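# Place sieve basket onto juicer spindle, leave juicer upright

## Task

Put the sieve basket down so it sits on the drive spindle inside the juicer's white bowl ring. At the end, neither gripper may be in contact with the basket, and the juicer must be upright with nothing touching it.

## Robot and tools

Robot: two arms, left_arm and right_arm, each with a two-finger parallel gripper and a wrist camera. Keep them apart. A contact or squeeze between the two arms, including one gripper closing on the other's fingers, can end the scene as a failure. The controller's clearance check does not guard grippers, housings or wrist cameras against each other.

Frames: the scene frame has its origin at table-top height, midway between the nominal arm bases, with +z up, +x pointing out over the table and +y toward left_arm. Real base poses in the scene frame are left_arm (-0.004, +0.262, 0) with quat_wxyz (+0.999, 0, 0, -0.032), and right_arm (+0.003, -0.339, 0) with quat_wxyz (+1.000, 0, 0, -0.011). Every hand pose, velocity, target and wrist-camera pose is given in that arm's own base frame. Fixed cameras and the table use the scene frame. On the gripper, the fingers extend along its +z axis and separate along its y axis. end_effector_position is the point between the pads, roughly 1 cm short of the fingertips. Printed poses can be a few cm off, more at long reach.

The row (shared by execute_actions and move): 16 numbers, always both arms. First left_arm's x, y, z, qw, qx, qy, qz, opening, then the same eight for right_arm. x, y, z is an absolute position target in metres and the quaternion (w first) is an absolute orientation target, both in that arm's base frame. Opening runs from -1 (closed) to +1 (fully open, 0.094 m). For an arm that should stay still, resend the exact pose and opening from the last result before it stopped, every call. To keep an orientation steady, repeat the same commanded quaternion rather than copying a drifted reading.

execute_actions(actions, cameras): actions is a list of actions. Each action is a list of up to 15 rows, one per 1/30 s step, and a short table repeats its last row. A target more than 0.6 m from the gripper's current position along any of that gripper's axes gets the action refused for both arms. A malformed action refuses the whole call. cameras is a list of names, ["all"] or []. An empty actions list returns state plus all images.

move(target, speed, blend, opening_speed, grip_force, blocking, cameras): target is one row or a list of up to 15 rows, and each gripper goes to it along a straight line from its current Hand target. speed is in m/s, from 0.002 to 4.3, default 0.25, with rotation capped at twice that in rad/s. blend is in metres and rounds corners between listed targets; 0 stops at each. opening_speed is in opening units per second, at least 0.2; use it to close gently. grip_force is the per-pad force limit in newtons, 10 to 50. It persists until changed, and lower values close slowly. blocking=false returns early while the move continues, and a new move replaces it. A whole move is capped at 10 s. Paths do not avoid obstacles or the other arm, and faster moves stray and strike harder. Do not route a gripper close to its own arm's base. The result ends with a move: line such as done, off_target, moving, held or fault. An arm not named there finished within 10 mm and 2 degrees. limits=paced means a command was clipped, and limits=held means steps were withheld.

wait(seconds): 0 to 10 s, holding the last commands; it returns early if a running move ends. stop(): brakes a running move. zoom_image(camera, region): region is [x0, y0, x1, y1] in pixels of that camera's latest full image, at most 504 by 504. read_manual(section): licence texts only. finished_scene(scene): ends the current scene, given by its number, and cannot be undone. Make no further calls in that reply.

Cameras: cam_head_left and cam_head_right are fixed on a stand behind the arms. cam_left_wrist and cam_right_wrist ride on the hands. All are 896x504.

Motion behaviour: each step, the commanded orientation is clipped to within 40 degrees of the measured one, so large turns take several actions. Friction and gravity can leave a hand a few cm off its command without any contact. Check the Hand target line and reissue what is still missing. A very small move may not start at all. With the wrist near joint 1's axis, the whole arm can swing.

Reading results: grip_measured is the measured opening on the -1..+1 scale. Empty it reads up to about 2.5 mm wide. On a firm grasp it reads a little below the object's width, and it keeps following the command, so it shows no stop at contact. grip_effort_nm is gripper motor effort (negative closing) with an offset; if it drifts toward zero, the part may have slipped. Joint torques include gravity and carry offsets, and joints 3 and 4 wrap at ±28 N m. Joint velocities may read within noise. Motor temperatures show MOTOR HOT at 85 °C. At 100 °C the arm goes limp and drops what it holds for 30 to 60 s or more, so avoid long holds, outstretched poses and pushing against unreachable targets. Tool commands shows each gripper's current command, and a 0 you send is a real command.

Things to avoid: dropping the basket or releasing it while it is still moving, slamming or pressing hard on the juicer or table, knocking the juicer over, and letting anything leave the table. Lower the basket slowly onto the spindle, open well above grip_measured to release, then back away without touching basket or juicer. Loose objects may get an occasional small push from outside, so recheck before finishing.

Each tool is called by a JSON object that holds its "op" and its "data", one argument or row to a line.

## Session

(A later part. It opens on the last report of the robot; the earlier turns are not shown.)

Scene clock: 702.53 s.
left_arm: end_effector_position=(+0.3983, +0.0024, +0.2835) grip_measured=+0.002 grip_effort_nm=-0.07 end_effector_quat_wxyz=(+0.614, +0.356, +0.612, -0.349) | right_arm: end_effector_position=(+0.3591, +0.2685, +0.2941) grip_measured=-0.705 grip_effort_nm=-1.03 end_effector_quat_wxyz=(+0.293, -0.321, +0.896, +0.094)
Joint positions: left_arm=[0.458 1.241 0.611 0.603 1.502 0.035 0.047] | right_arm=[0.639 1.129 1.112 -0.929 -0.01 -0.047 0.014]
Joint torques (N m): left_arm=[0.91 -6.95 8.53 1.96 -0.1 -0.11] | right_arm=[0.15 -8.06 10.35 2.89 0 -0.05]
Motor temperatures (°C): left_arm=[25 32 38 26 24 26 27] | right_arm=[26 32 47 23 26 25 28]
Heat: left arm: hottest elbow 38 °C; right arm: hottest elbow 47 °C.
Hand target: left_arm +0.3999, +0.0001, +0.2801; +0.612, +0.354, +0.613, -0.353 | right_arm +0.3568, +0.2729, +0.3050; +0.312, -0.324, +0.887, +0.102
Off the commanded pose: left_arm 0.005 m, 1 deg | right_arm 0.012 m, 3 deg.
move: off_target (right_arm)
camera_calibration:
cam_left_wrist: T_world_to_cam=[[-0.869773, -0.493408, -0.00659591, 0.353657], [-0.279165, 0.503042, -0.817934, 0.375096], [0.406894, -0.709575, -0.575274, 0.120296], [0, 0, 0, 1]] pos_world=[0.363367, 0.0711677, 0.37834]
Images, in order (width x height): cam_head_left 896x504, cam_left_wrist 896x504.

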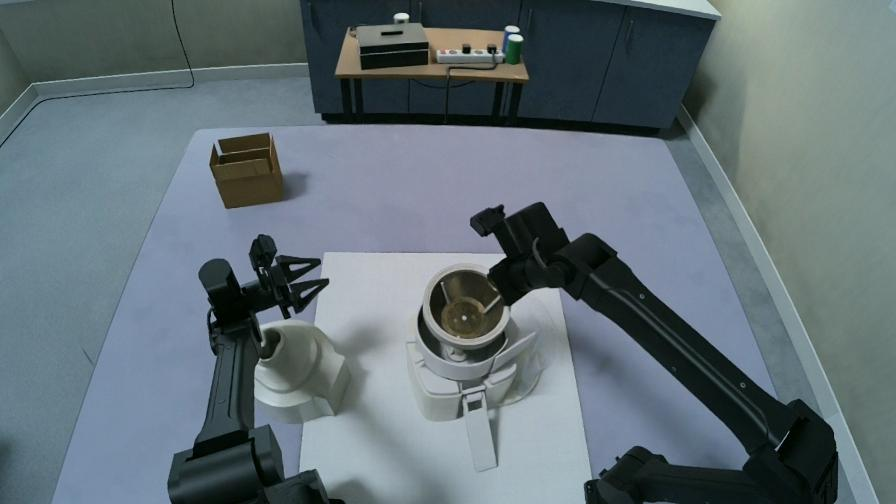

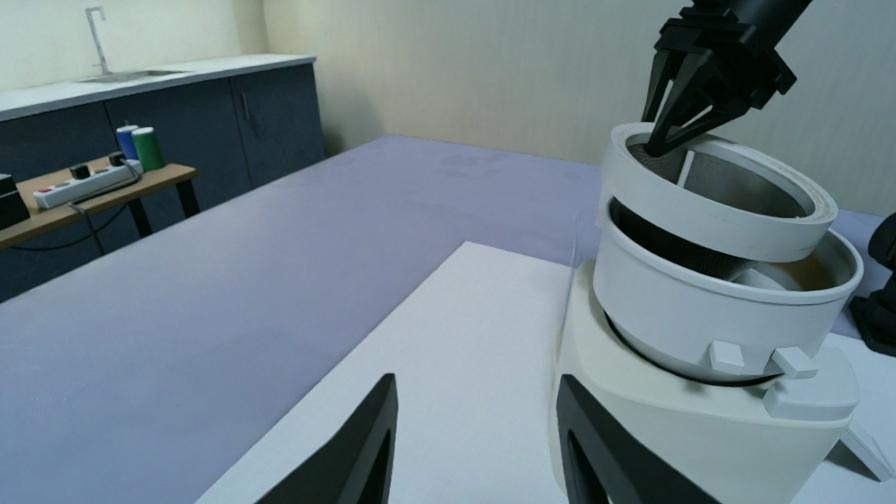

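{"op": "move", "data": {
  "target": [
    [0.40,0.0,0.28,0.612,0.3536,0.612,-0.3536,0,0.356,0.2725,0.255,0.3124,-0.3234,0.8871,0.1019,-1]
  ],
  "speed": 0.08,
  "cameras": ["cam_left_wrist","cam_head_left"]
}}

{"op": "zoom_image", "data": {
  "camera": "cam_left_wrist",
  "region": [540, 60, 896, 400]
}}

{"op": "zoom_image", "data": {
  "camera": "cam_head_left",
  "region": [390, 250, 560, 420]
}}

Scene clock: 713.57 s.
left_arm: end_effector_position=(+0.3983, +0.0024, +0.2835) grip_measured=+0.002 grip_effort_nm=-0.07 end_effector_quat_wxyz=(+0.614, +0.356, +0.612, -0.349) | right_arm: end_effector_position=(+0.3570, +0.2673, +0.2660) grip_measured=-0.710 grip_effort_nm=-1.03 end_effector_quat_wxyz=(+0.314, -0.320, +0.888, +0.101)
Joint positions: left_arm=[0.458 1.241 0.611 0.603 1.502 0.035 0.047] | right_arm=[0.64 1.102 1 -0.796 -0.01 -0.047 0.014]
Joint torques (N m): left_arm=[1.26 -6.18 8.59 1.77 -0.06 -0.15] | right_arm=[0.62 -5.77 9.17 3.23 0.07 -0.01]
Heat: left arm: hottest elbow 38 °C; right arm: hottest elbow 46 °C.
Hand target: left_arm +0.3999, +0.0001, +0.2801; +0.612, +0.354, +0.613, -0.353 | right_arm +0.3558, +0.2722, +0.2553; +0.312, -0.323, +0.887, +0.102
Off the commanded pose: left_arm 0.005 m, 1 deg | right_arm 0.012 m, 1 deg.
move: off_target (right_arm)
camera_calibration:
cam_left_wrist: T_world_to_cam=[[-0.869773, -0.493408, -0.00659591, 0.353657], [-0.279165, 0.503042, -0.817934, 0.375096], [0.406894, -0.709575, -0.575274, 0.120296], [0, 0, 0, 1]] pos_world=[0.363367, 0.0711677, 0.37834]
Images, in order (width x height): cam_head_left 896x504, cam_left_wrist 896x504.

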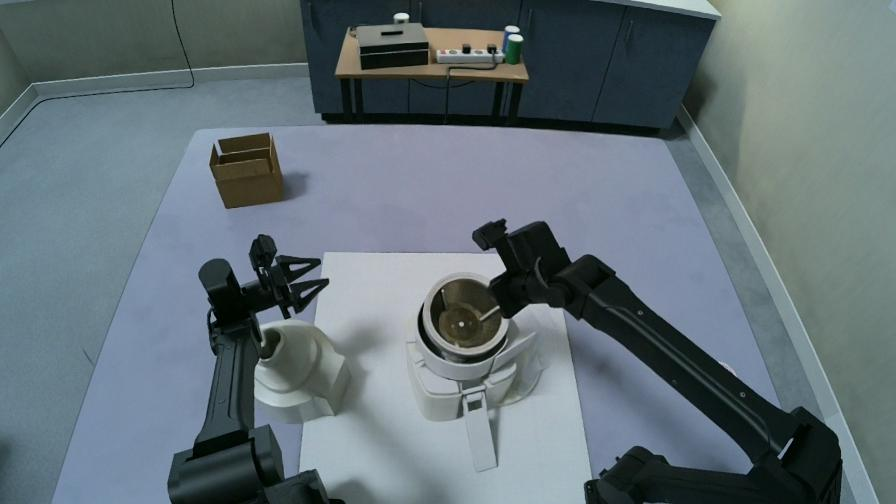

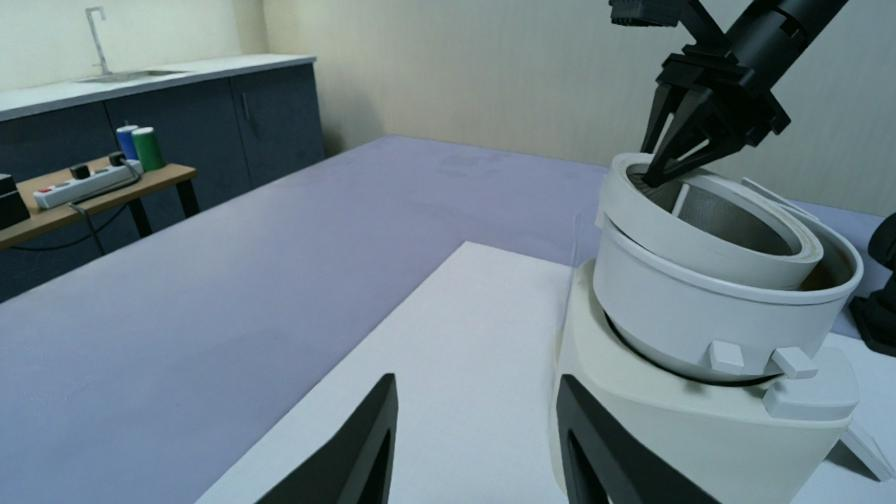

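Scaled by 1.416 from the camera's 896x504 image, which has a finer 1280x720 frame.

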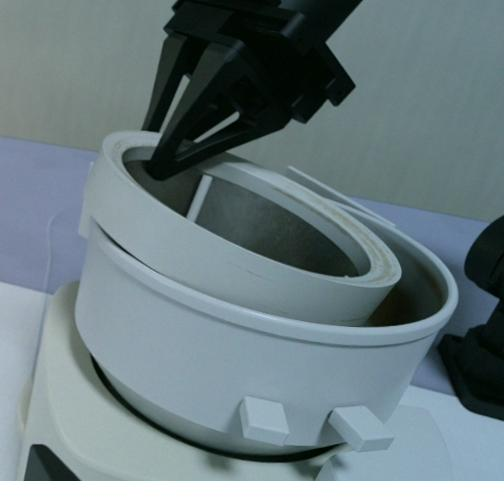

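Scaled by 2.965 from the camera's 896x504 image, which has a finer 1280x720 frame.

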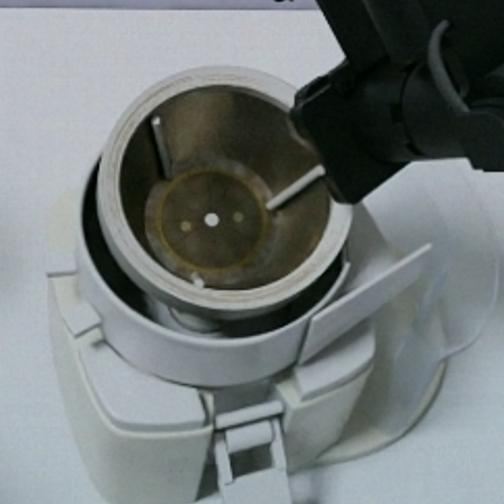

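{"op": "move", "data": {
  "target": [
    [0.40,0.0,0.28,0.612,0.3536,0.612,-0.3536,0,0.352,0.270,0.258,0.275,-0.319,0.899,0.114,-1]
  ],
  "speed": 0.08,
  "cameras": ["cam_left_wrist","cam_head_left"]
}}

{"op": "zoom_image", "data": {
  "camera": "cam_left_wrist",
  "region": [540, 60, 896, 400]
}}

{"op": "zoom_image", "data": {
  "camera": "cam_head_left",
  "region": [390, 250, 560, 420]
}}

Scene clock: 723.00 s.
left_arm: end_effector_position=(+0.3983, +0.0024, +0.2835) grip_measured=+0.002 grip_effort_nm=-0.07 end_effector_quat_wxyz=(+0.614, +0.356, +0.612, -0.349) | right_arm: end_effector_position=(+0.3508, +0.2675, +0.2640) grip_measured=-0.710 grip_effort_nm=-1.03 end_effector_quat_wxyz=(+0.298, -0.324, +0.891, +0.112)
Joint positions: left_arm=[0.458 1.241 0.611 0.603 1.502 0.035 0.047] | right_arm=[0.635 1.102 1.005 -0.826 -0.044 -0.047 0.014]
Joint torques (N m): left_arm=[0.73 -6.65 8.49 1.68 -0.07 -0.17] | right_arm=[-0.67 -4.31 12.56 0.32 -0.57 0.1]
Heat: left arm: hottest elbow 38 °C; right arm: hottest elbow 45 °C.
Hand target: left_arm +0.3999, +0.0001, +0.2801; +0.612, +0.354, +0.613, -0.353 | right_arm +0.3518, +0.2699, +0.2582; +0.276, -0.319, +0.899, +0.114
Off the commanded pose: left_arm 0.005 m, 1 deg | right_arm 0.007 m, 3 deg.
move: off_target (right_arm)
camera_calibration:
cam_left_wrist: T_world_to_cam=[[-0.869773, -0.493408, -0.00659591, 0.353657], [-0.279165, 0.503042, -0.817934, 0.375096], [0.406894, -0.709575, -0.575274, 0.120296], [0, 0, 0, 1]] pos_world=[0.363367, 0.0711677, 0.37834]
Images, in order (width x height): cam_head_left 896x504, cam_left_wrist 896x504.

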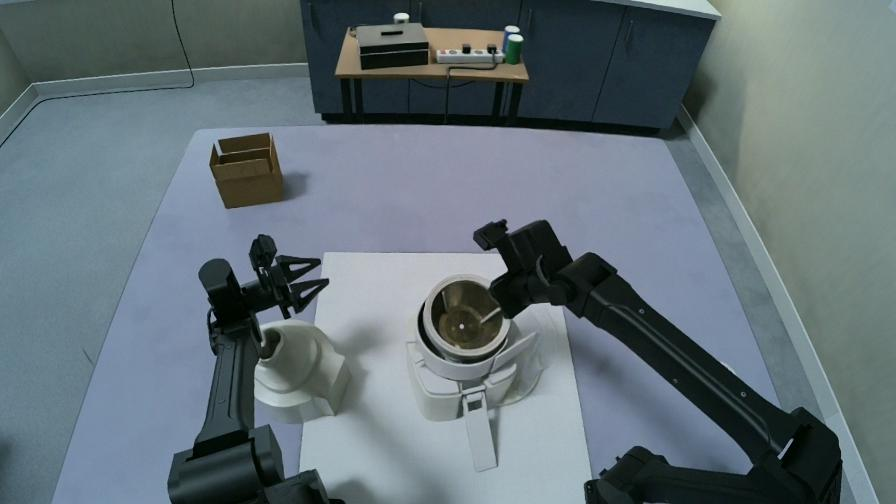

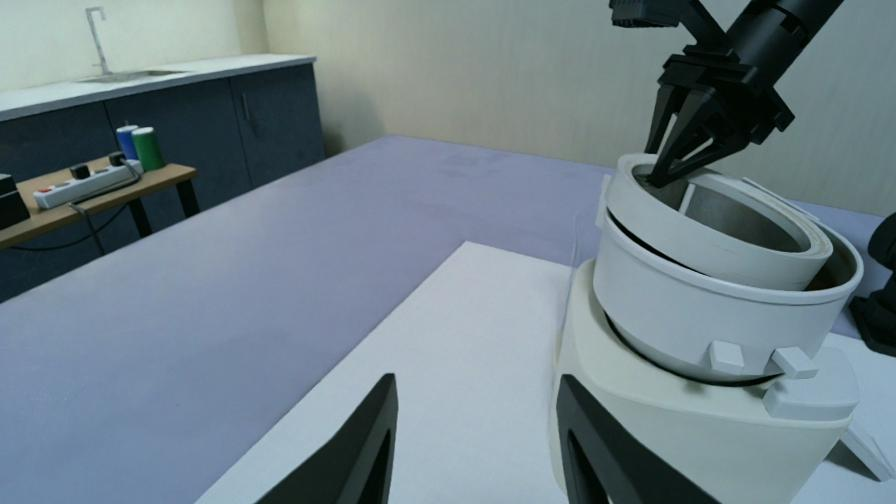

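Scaled by 1.416 from the camera's 896x504 image, which has a finer 1280x720 frame.

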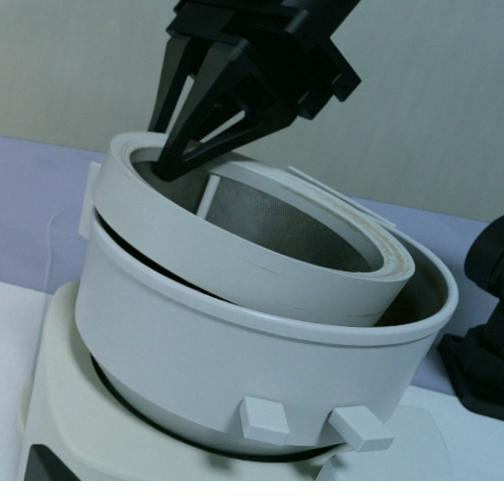

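Scaled by 2.965 from the camera's 896x504 image, which has a finer 1280x720 frame.

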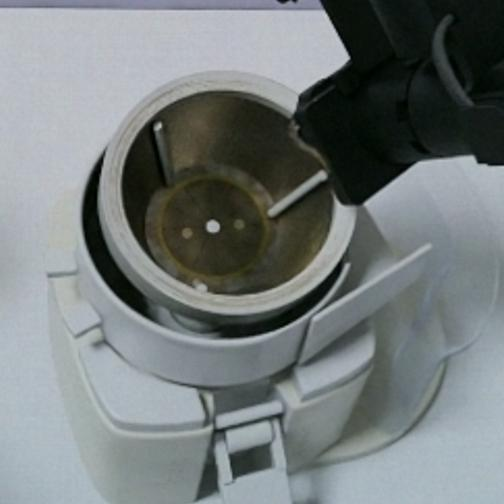

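{"op": "move", "data": {
  "target": [
    [0.40,0.0,0.28,0.612,0.3536,0.612,-0.3536,0,0.3525,0.270,0.23,0.266,-0.3185,0.902,0.117,-1],
    [0.40,0.0,0.28,0.612,0.3536,0.612,-0.3536,0,0.3525,0.270,0.21,0.266,-0.3185,0.902,0.117,-1]
  ],
  "speed": 0.07,
  "cameras": ["cam_left_wrist","cam_head_left"]
}}

{"op": "zoom_image", "data": {
  "camera": "cam_left_wrist",
  "region": [540, 60, 896, 400]
}}

{"op": "zoom_image", "data": {
  "camera": "cam_head_left",
  "region": [390, 250, 560, 420]
}}

Scene clock: 729.43 s.
left_arm: end_effector_position=(+0.3983, +0.0024, +0.2835) grip_measured=+0.002 grip_effort_nm=-0.07 end_effector_quat_wxyz=(+0.614, +0.356, +0.612, -0.349) | right_arm: end_effector_position=(+0.3537, +0.2696, +0.2621) grip_measured=-0.710 grip_effort_nm=-1.03 end_effector_quat_wxyz=(+0.314, -0.322, +0.885, +0.123)
Joint positions: left_arm=[0.458 1.241 0.611 0.603 1.502 0.035 0.047] | right_arm=[0.629 1.094 0.977 -0.768 -0.058 -0.047 0.014]
Joint torques (N m): left_arm=[1.44 -6.71 8.57 1.91 -0.09 -0.2] | right_arm=[-0.67 -1.9 6.52 2.28 -0.45 0.1]
Heat: left arm: hottest elbow 38 °C; right arm: hottest elbow 45 °C.
Hand target: left_arm +0.3999, +0.0001, +0.2801; +0.612, +0.354, +0.613, -0.353 | right_arm +0.3492, +0.2675, +0.2124; +0.266, -0.318, +0.902, +0.117
Off the commanded pose: left_arm 0.005 m, 1 deg | right_arm 0.052 m, 6 deg.
move: off_target (right_arm)
camera_calibration:
cam_left_wrist: T_world_to_cam=[[-0.869773, -0.493408, -0.00659591, 0.353657], [-0.279165, 0.503042, -0.817934, 0.375096], [0.406894, -0.709575, -0.575274, 0.120296], [0, 0, 0, 1]] pos_world=[0.363367, 0.0711677, 0.37834]
Images, in order (width x height): cam_head_left 896x504, cam_left_wrist 896x504.

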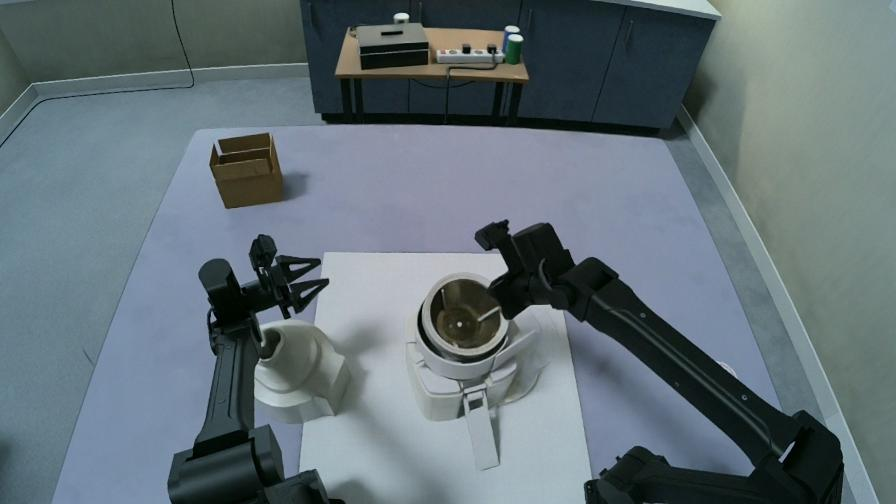

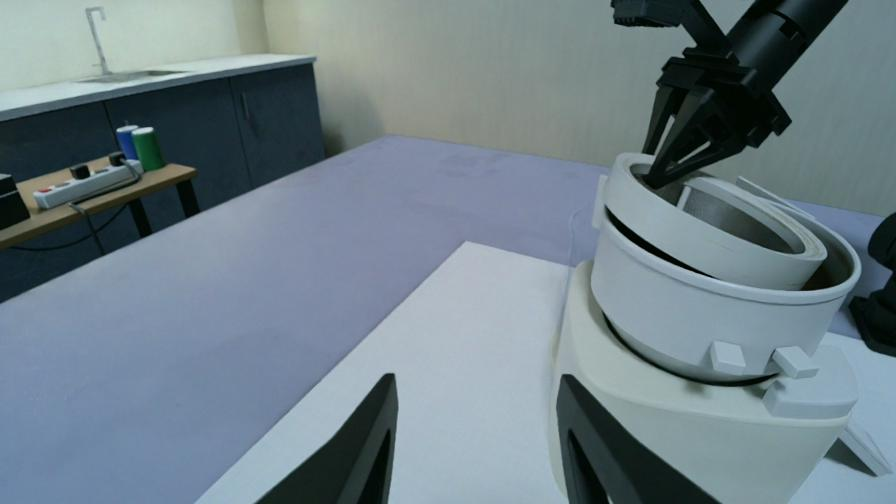

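Scaled by 1.416 from the camera's 896x504 image, which has a finer 1280x720 frame.

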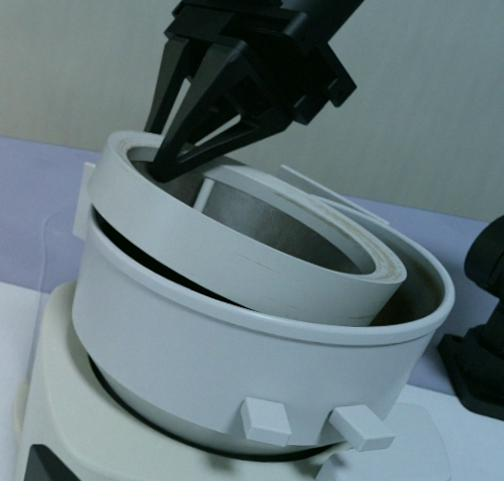

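Scaled by 2.965 from the camera's 896x504 image, which has a finer 1280x720 frame.

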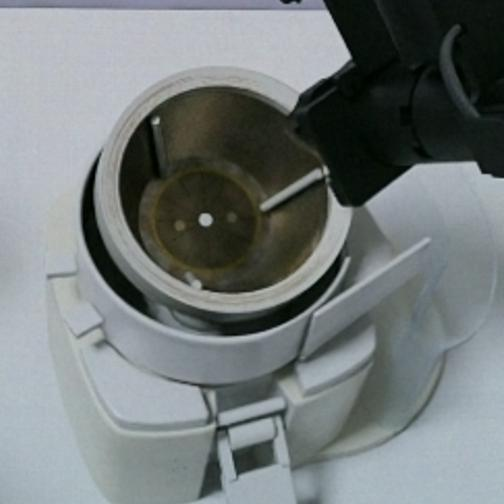

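{"op": "move", "data": {
  "target": [
    [0.40,0.0,0.28,0.612,0.3536,0.612,-0.3536,0,0.353,0.271,0.315,0.285,-0.321,0.897,0.112,-1],
    [0.40,0.0,0.28,0.612,0.3536,0.612,-0.3536,0,0.327,0.2545,0.315,0.301,-0.144,0.9417,0.0556,-1]
  ],
  "speed": 0.12,
  "cameras": ["cam_left_wrist","cam_head_left"]
}}

{"op": "zoom_image", "data": {
  "camera": "cam_left_wrist",
  "region": [540, 60, 896, 400]
}}

{"op": "zoom_image", "data": {
  "camera": "cam_head_left",
  "region": [390, 250, 560, 420]
}}

Scene clock: 755.83 s.
left_arm: end_effector_position=(+0.3983, +0.0024, +0.2835) grip_measured=+0.002 grip_effort_nm=-0.07 end_effector_quat_wxyz=(+0.614, +0.356, +0.612, -0.349) | right_arm: end_effector_position=(+0.3263, +0.2470, +0.2835) grip_measured=-0.713 grip_effort_nm=-1.03 end_effector_quat_wxyz=(+0.277, -0.152, +0.948, +0.036)
Joint positions: left_arm=[0.458 1.241 0.611 0.603 1.502 0.035 0.047] | right_arm=[0.751 1.085 1.079 -1.047 0.242 0.369 0.013]
Joint torques (N m): left_arm=[0.97 -6.65 8.7 1.91 -0.1 -0.2] | right_arm=[0.62 -7.71 14.27 1.36 0.29 0.12]
Heat: left arm: hottest elbow 38 °C; right arm: hottest elbow 43 °C.
Hand target: left_arm +0.3999, +0.0001, +0.2801; +0.612, +0.354, +0.613, -0.353 | right_arm +0.3264, +0.2537, +0.3146; +0.301, -0.144, +0.941, +0.056
Off the commanded pose: left_arm 0.005 m, 1 deg | right_arm 0.032 m, 4 deg.
move: off_target (right_arm)
camera_calibration:
cam_left_wrist: T_world_to_cam=[[-0.869773, -0.493408, -0.00659591, 0.353657], [-0.279165, 0.503042, -0.817934, 0.375096], [0.406894, -0.709575, -0.575274, 0.120296], [0, 0, 0, 1]] pos_world=[0.363367, 0.0711677, 0.37834]
Images, in order (width x height): cam_head_left 896x504, cam_left_wrist 896x504.

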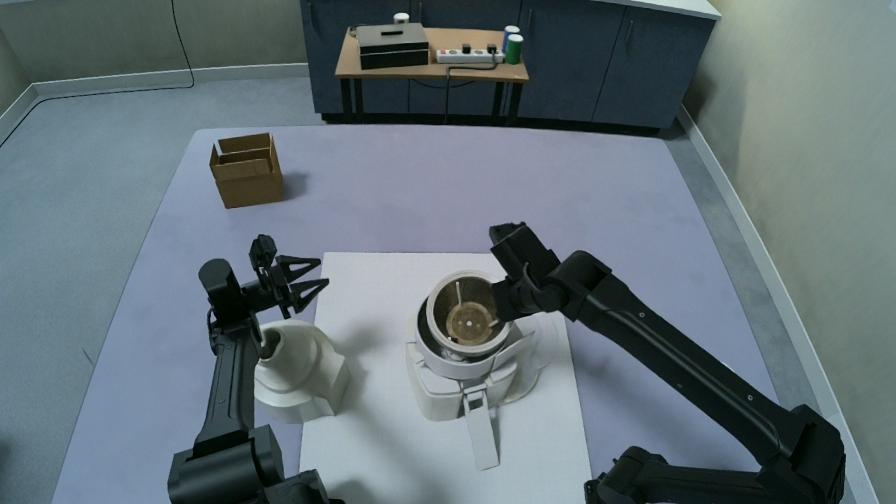

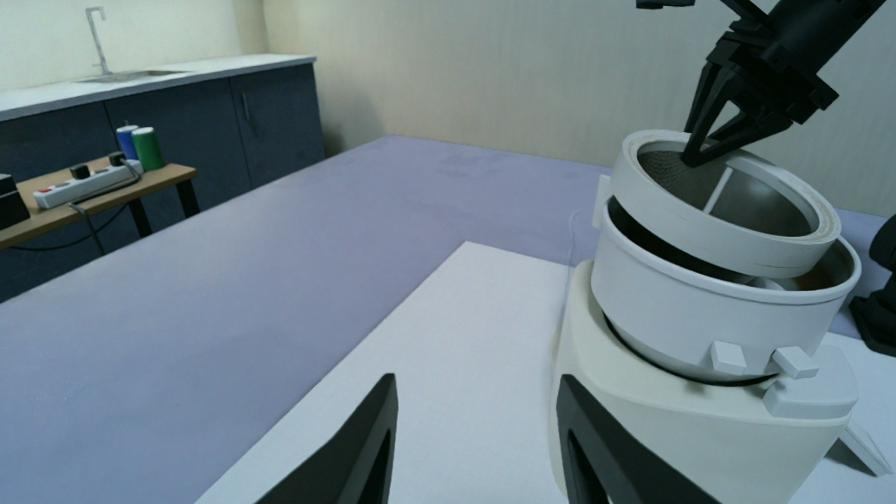

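Scaled by 1.416 from the camera's 896x504 image, which has a finer 1280x720 frame.

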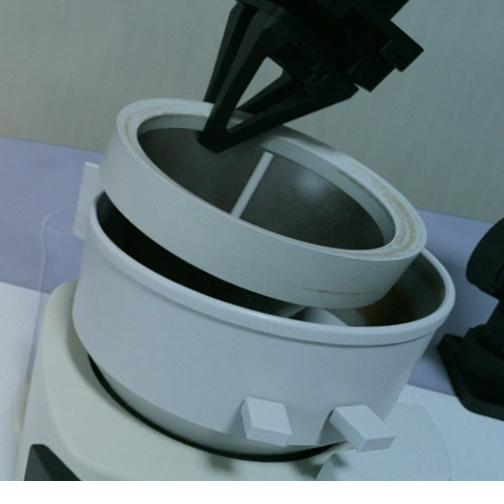

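Scaled by 2.965 from the camera's 896x504 image, which has a finer 1280x720 frame.

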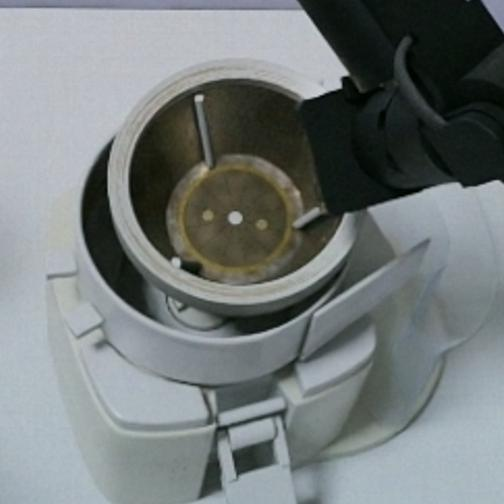

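{"op": "move", "data": {
  "target": [
    [0.40,0.0,0.28,0.612,0.3536,0.612,-0.3536,0,0.327,0.260,0.31,0.307,-0.131,0.938,0.0966,-1],
    [0.40,0.0,0.28,0.612,0.3536,0.612,-0.3536,0,0.327,0.260,0.268,0.307,-0.131,0.938,0.0966,-1]
  ],
  "speed": 0.1,
  "cameras": ["cam_left_wrist","cam_head_left"]
}}

{"op": "zoom_image", "data": {
  "camera": "cam_left_wrist",
  "region": [540, 60, 896, 400]
}}

{"op": "zoom_image", "data": {
  "camera": "cam_head_left",
  "region": [390, 250, 560, 420]
}}

Scene clock: 768.53 s.
left_arm: end_effector_position=(+0.3983, +0.0024, +0.2835) grip_measured=+0.002 grip_effort_nm=-0.07 end_effector_quat_wxyz=(+0.614, +0.356, +0.612, -0.349) | right_arm: end_effector_position=(+0.3251, +0.2586, +0.2618) grip_measured=-0.713 grip_effort_nm=-1.03 end_effector_quat_wxyz=(+0.294, -0.142, +0.942, +0.083)
Joint positions: left_arm=[0.458 1.241 0.611 0.603 1.502 0.035 0.047] | right_arm=[0.751 1.06 0.983 -0.898 0.187 0.394 0.013]
Joint torques (N m): left_arm=[1.49 -7.24 8.55 1.83 -0.07 -0.18] | right_arm=[-0.97 -6.89 10.03 2.74 0.05 0.11]
Heat: left arm: hottest elbow 38 °C; right arm: hottest elbow 44 °C.
Hand target: left_arm +0.3999, +0.0001, +0.2801; +0.612, +0.354, +0.613, -0.353 | right_arm +0.3269, +0.2599, +0.2681; +0.307, -0.131, +0.938, +0.096
Off the commanded pose: left_arm 0.005 m, 1 deg | right_arm 0.007 m, 3 deg.
move: off_target (right_arm)
camera_calibration:
cam_left_wrist: T_world_to_cam=[[-0.869773, -0.493408, -0.00659591, 0.353657], [-0.279165, 0.503042, -0.817934, 0.375096], [0.406894, -0.709575, -0.575274, 0.120296], [0, 0, 0, 1]] pos_world=[0.363367, 0.0711677, 0.37834]
Images, in order (width x height): cam_head_left 896x504, cam_left_wrist 896x504.

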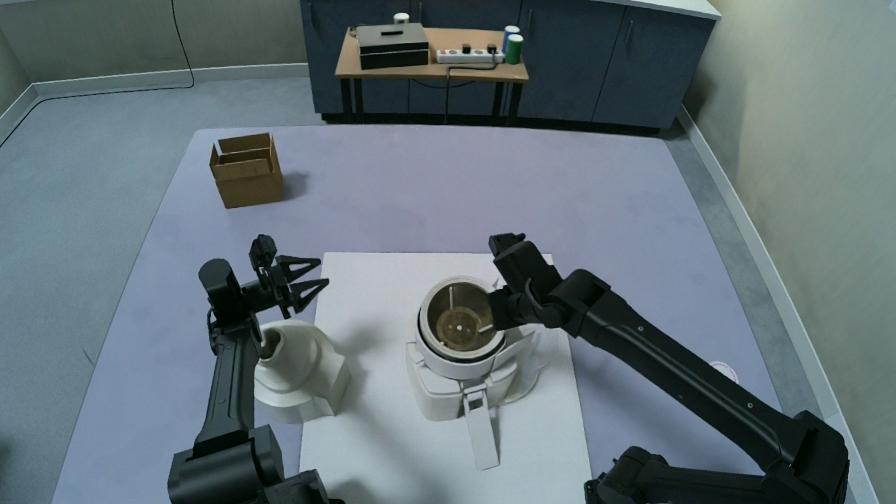

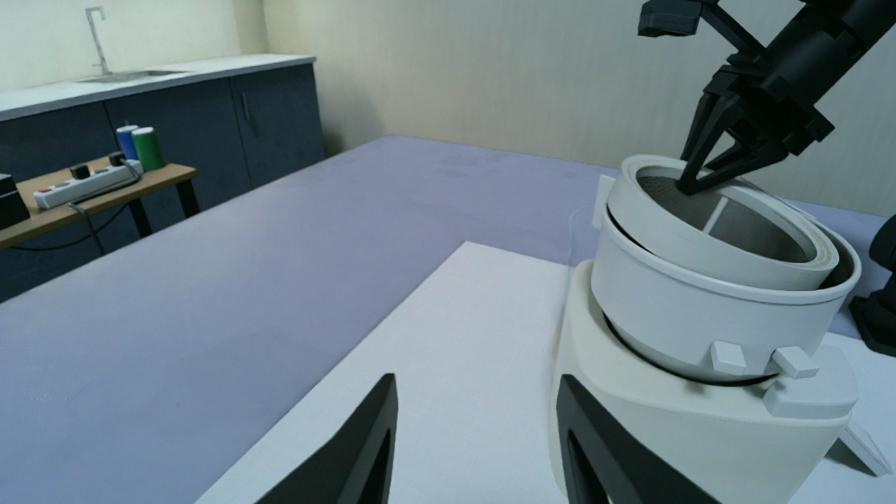

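Scaled by 1.416 from the camera's 896x504 image, which has a finer 1280x720 frame.

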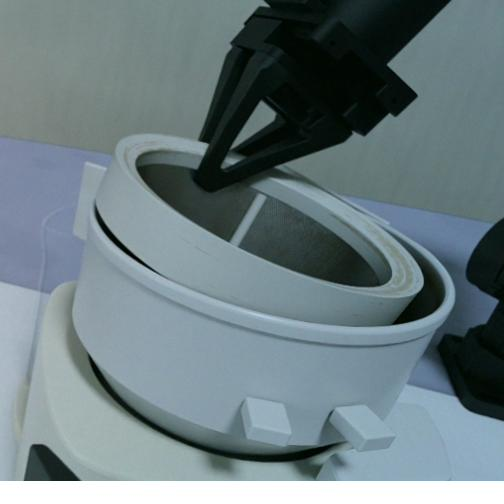

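Scaled by 2.965 from the camera's 896x504 image, which has a finer 1280x720 frame.

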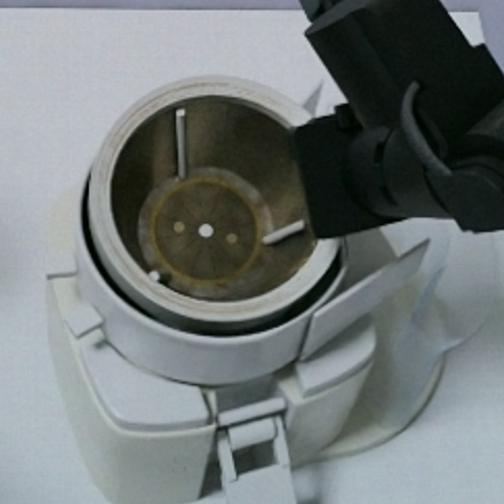

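{"op": "move", "data": {
  "target": [
    [0.40,0.0,0.28,0.612,0.3536,0.612,-0.3536,0,0.327,0.257,0.262,0.30,-0.14,0.9405,0.082,-1],
    [0.40,0.0,0.28,0.612,0.3536,0.612,-0.3536,0,0.327,0.257,0.225,0.30,-0.14,0.9405,0.082,-1]
  ],
  "speed": 0.07,
  "cameras": ["cam_left_wrist","cam_head_left"]
}}

{"op": "zoom_image", "data": {
  "camera": "cam_left_wrist",
  "region": [540, 60, 896, 400]
}}

{"op": "zoom_image", "data": {
  "camera": "cam_head_left",
  "region": [390, 250, 560, 420]
}}

Scene clock: 778.43 s.
left_arm: end_effector_position=(+0.3983, +0.0024, +0.2835) grip_measured=+0.002 grip_effort_nm=-0.07 end_effector_quat_wxyz=(+0.614, +0.356, +0.612, -0.349) | right_arm: end_effector_position=(+0.3264, +0.2576, +0.2494) grip_measured=-0.717 grip_effort_nm=-1.03 end_effector_quat_wxyz=(+0.316, -0.147, +0.933, +0.089)
Joint positions: left_arm=[0.458 1.241 0.611 0.603 1.502 0.035 0.047] | right_arm=[0.751 1.039 0.918 -0.806 0.196 0.372 0.013]
Joint torques (N m): left_arm=[1.55 -6.83 8.62 2.03 -0.05 -0.18] | right_arm=[-0.73 -3.02 8.09 2.85 0.13 0.21]
Heat: left arm: hottest elbow 38 °C; right arm: hottest elbow 44 °C.
Hand target: left_arm +0.3999, +0.0001, +0.2801; +0.612, +0.354, +0.613, -0.353 | right_arm +0.3262, +0.2563, +0.2255; +0.300, -0.140, +0.940, +0.082
Off the commanded pose: left_arm 0.005 m, 1 deg | right_arm 0.024 m, 2 deg.
move: off_target (right_arm)
camera_calibration:
cam_left_wrist: T_world_to_cam=[[-0.869773, -0.493408, -0.00659591, 0.353657], [-0.279165, 0.503042, -0.817934, 0.375096], [0.406894, -0.709575, -0.575274, 0.120296], [0, 0, 0, 1]] pos_world=[0.363367, 0.0711677, 0.37834]
Images, in order (width x height): cam_head_left 896x504, cam_left_wrist 896x504.

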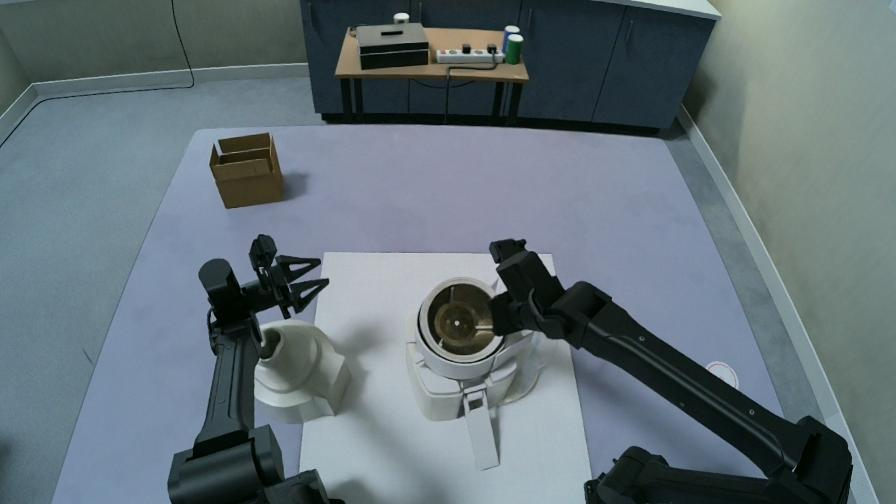

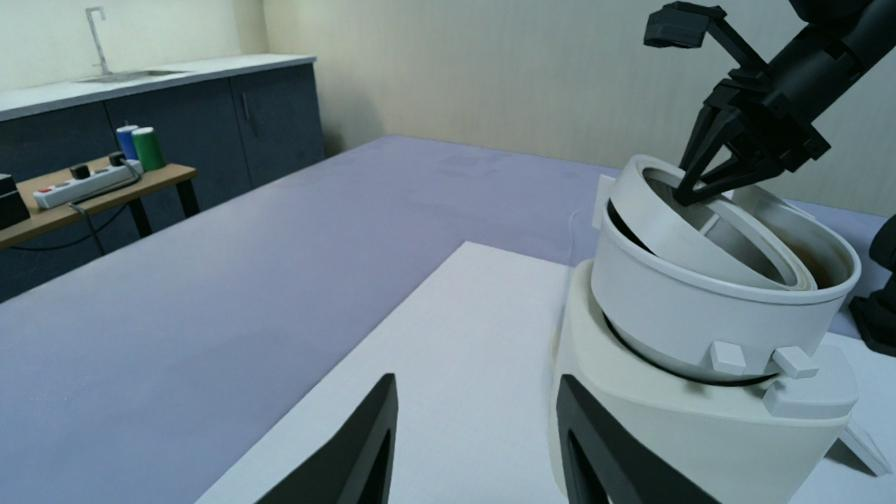

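Scaled by 1.416 from the camera's 896x504 image, which has a finer 1280x720 frame.

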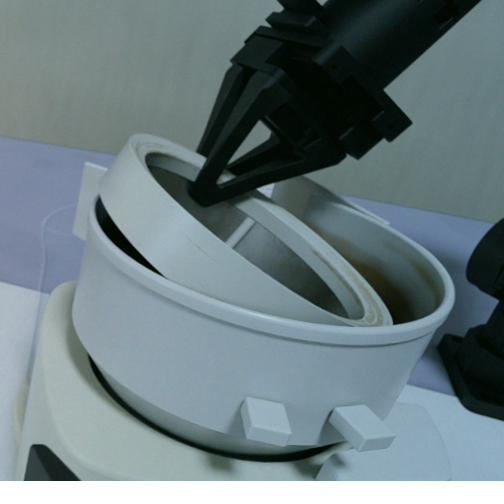

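Scaled by 2.965 from the camera's 896x504 image, which has a finer 1280x720 frame.

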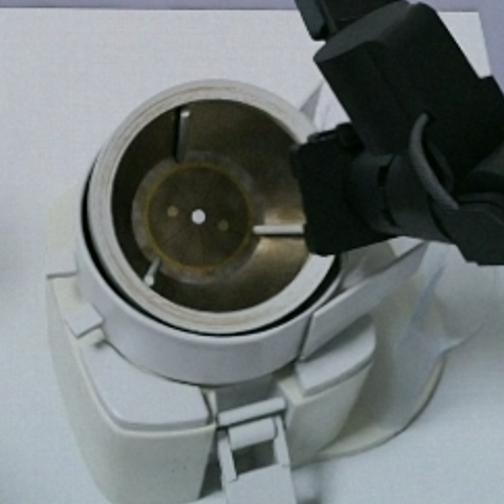

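{"op": "move", "data": {
  "target": [
    [0.40,0.0,0.28,0.612,0.3536,0.612,-0.3536,0,0.321,0.256,0.282,0.292,-0.142,0.942,0.082,-1]
  ],
  "speed": 0.1,
  "cameras": ["cam_left_wrist","cam_head_left"]
}}

{"op": "zoom_image", "data": {
  "camera": "cam_left_wrist",
  "region": [540, 60, 896, 400]
}}

{"op": "zoom_image", "data": {
  "camera": "cam_head_left",
  "region": [390, 250, 560, 420]
}}

Scene clock: 786.57 s.
left_arm: end_effector_position=(+0.3983, +0.0024, +0.2835) grip_measured=+0.002 grip_effort_nm=-0.07 end_effector_quat_wxyz=(+0.614, +0.356, +0.612, -0.349) | right_arm: end_effector_position=(+0.3135, +0.2471, +0.2438) grip_measured=-0.719 grip_effort_nm=-1.03 end_effector_quat_wxyz=(+0.271, -0.146, +0.949, +0.066)
Joint positions: left_arm=[0.458 1.241 0.611 0.603 1.502 0.035 0.047] | right_arm=[0.751 1.051 0.95 -0.933 0.19 0.394 0.013]
Joint torques (N m): left_arm=[0.85 -6.07 8.59 1.69 -0.07 -0.2] | right_arm=[-0.44 -6.18 16.58 0.57 0.08 -0.07]
Heat: left arm: hottest elbow 38 °C; right arm: hottest elbow 44 °C.
Hand target: left_arm +0.3999, +0.0001, +0.2801; +0.612, +0.354, +0.613, -0.353 | right_arm +0.3198, +0.2548, +0.2814; +0.293, -0.142, +0.942, +0.082
Off the commanded pose: left_arm 0.005 m, 1 deg | right_arm 0.040 m, 3 deg.
move: off_target (right_arm)
camera_calibration:
cam_left_wrist: T_world_to_cam=[[-0.869773, -0.493408, -0.00659591, 0.353657], [-0.279165, 0.503042, -0.817934, 0.375096], [0.406894, -0.709575, -0.575274, 0.120296], [0, 0, 0, 1]] pos_world=[0.363367, 0.0711677, 0.37834]
Images, in order (width x height): cam_head_left 896x504, cam_left_wrist 896x504.

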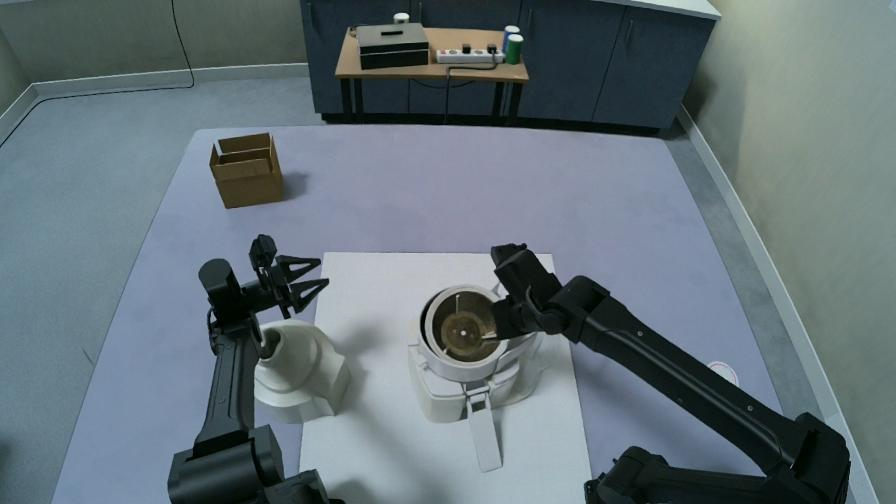

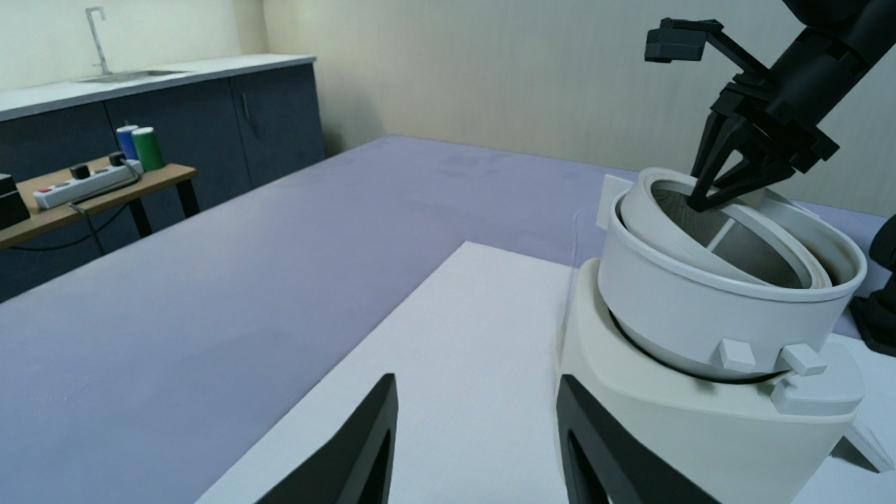

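Scaled by 1.416 from the camera's 896x504 image, which has a finer 1280x720 frame.

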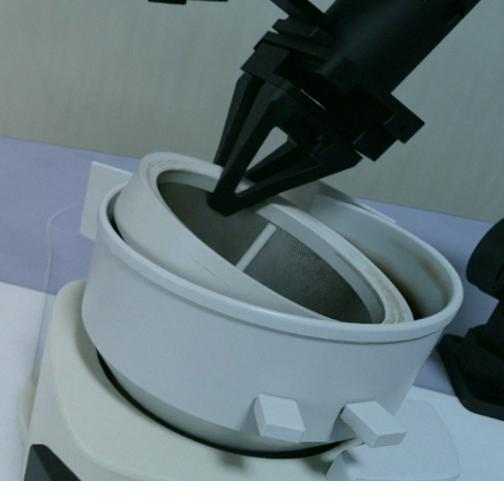

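Scaled by 2.965 from the camera's 896x504 image, which has a finer 1280x720 frame.

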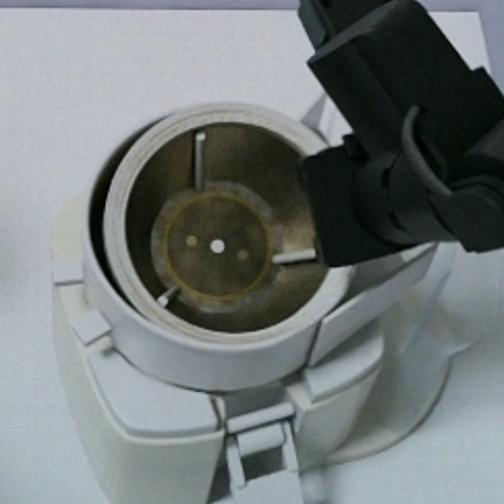

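{"op": "move", "data": {
  "target": [
    [0.40,0.0,0.28,0.612,0.3536,0.612,-0.3536,0,0.3165,0.250,0.215,0.292,-0.142,0.942,0.082,-1]
  ],
  "speed": 0.06,
  "cameras": ["cam_left_wrist","cam_head_left"]
}}

{"op": "zoom_image", "data": {
  "camera": "cam_left_wrist",
  "region": [540, 60, 896, 400]
}}

{"op": "zoom_image", "data": {
  "camera": "cam_head_left",
  "region": [390, 250, 560, 420]
}}

Scene clock: 794.30 s.
left_arm: end_effector_position=(+0.3983, +0.0024, +0.2835) grip_measured=+0.002 grip_effort_nm=-0.07 end_effector_quat_wxyz=(+0.614, +0.356, +0.612, -0.349) | right_arm: end_effector_position=(+0.3178, +0.2527, +0.2295) grip_measured=-0.720 grip_effort_nm=-1.03 end_effector_quat_wxyz=(+0.299, -0.142, +0.940, +0.089)
Joint positions: left_arm=[0.458 1.241 0.611 0.603 1.502 0.035 0.047] | right_arm=[0.751 1.036 0.877 -0.802 0.183 0.394 0.013]
Joint torques (N m): left_arm=[0.79 -7.06 8.32 1.88 -0.09 -0.21] | right_arm=[-0.67 -5.13 8.31 2.37 0.28 -0.09]
Heat: left arm: hottest elbow 38 °C; right arm: hottest elbow 45 °C.
Hand target: left_arm +0.3999, +0.0001, +0.2801; +0.612, +0.354, +0.613, -0.353 | right_arm +0.3163, +0.2498, +0.2153; +0.292, -0.142, +0.942, +0.082
Off the commanded pose: left_arm 0.005 m, 1 deg | right_arm 0.015 m, 1 deg.
move: off_target (right_arm)
camera_calibration:
cam_left_wrist: T_world_to_cam=[[-0.869773, -0.493408, -0.00659591, 0.353657], [-0.279165, 0.503042, -0.817934, 0.375096], [0.406894, -0.709575, -0.575274, 0.120296], [0, 0, 0, 1]] pos_world=[0.363367, 0.0711677, 0.37834]
Images, in order (width x height): cam_head_left 896x504, cam_left_wrist 896x504.

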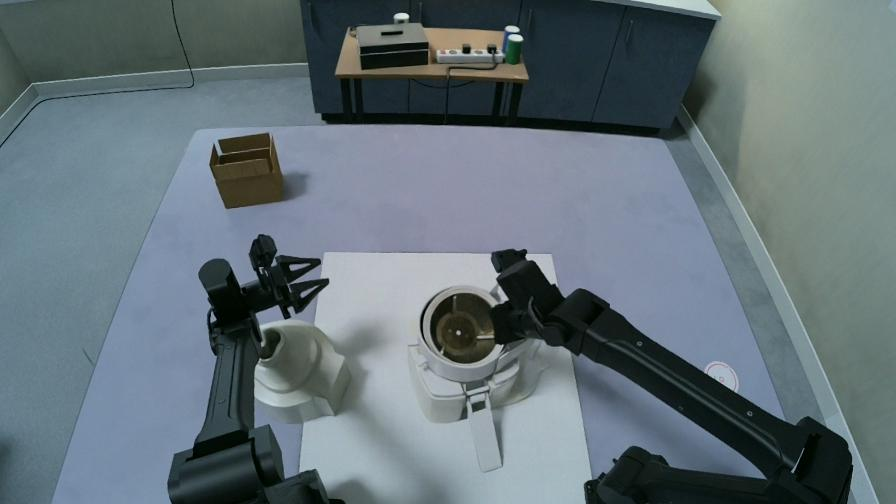

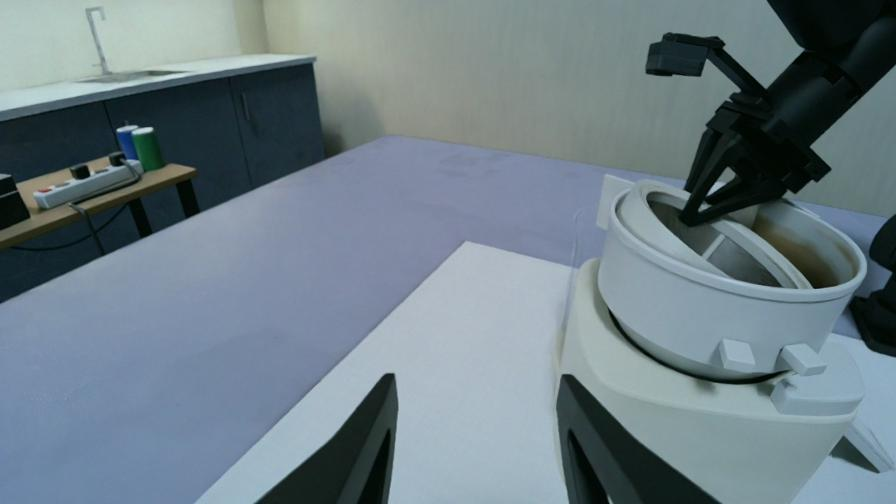

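Scaled by 1.416 from the camera's 896x504 image, which has a finer 1280x720 frame.

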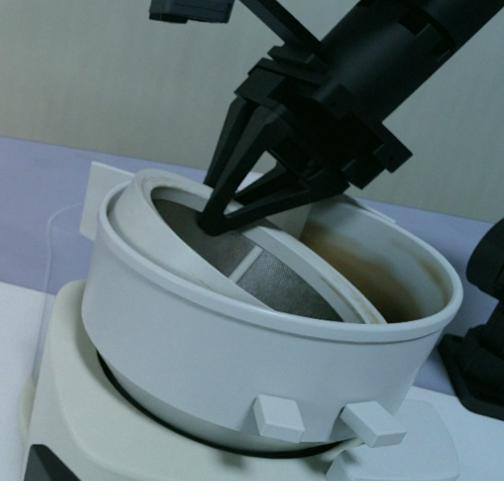

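Scaled by 2.965 from the camera's 896x504 image, which has a finer 1280x720 frame.

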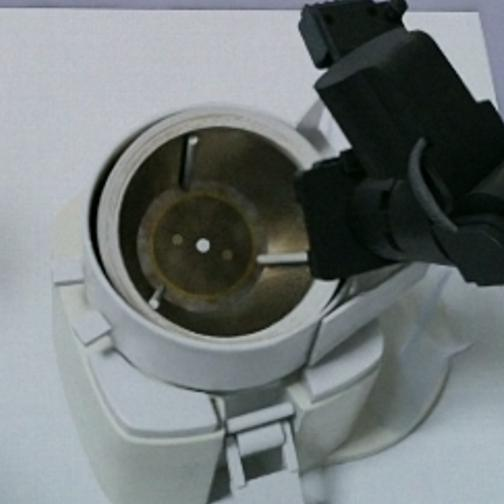

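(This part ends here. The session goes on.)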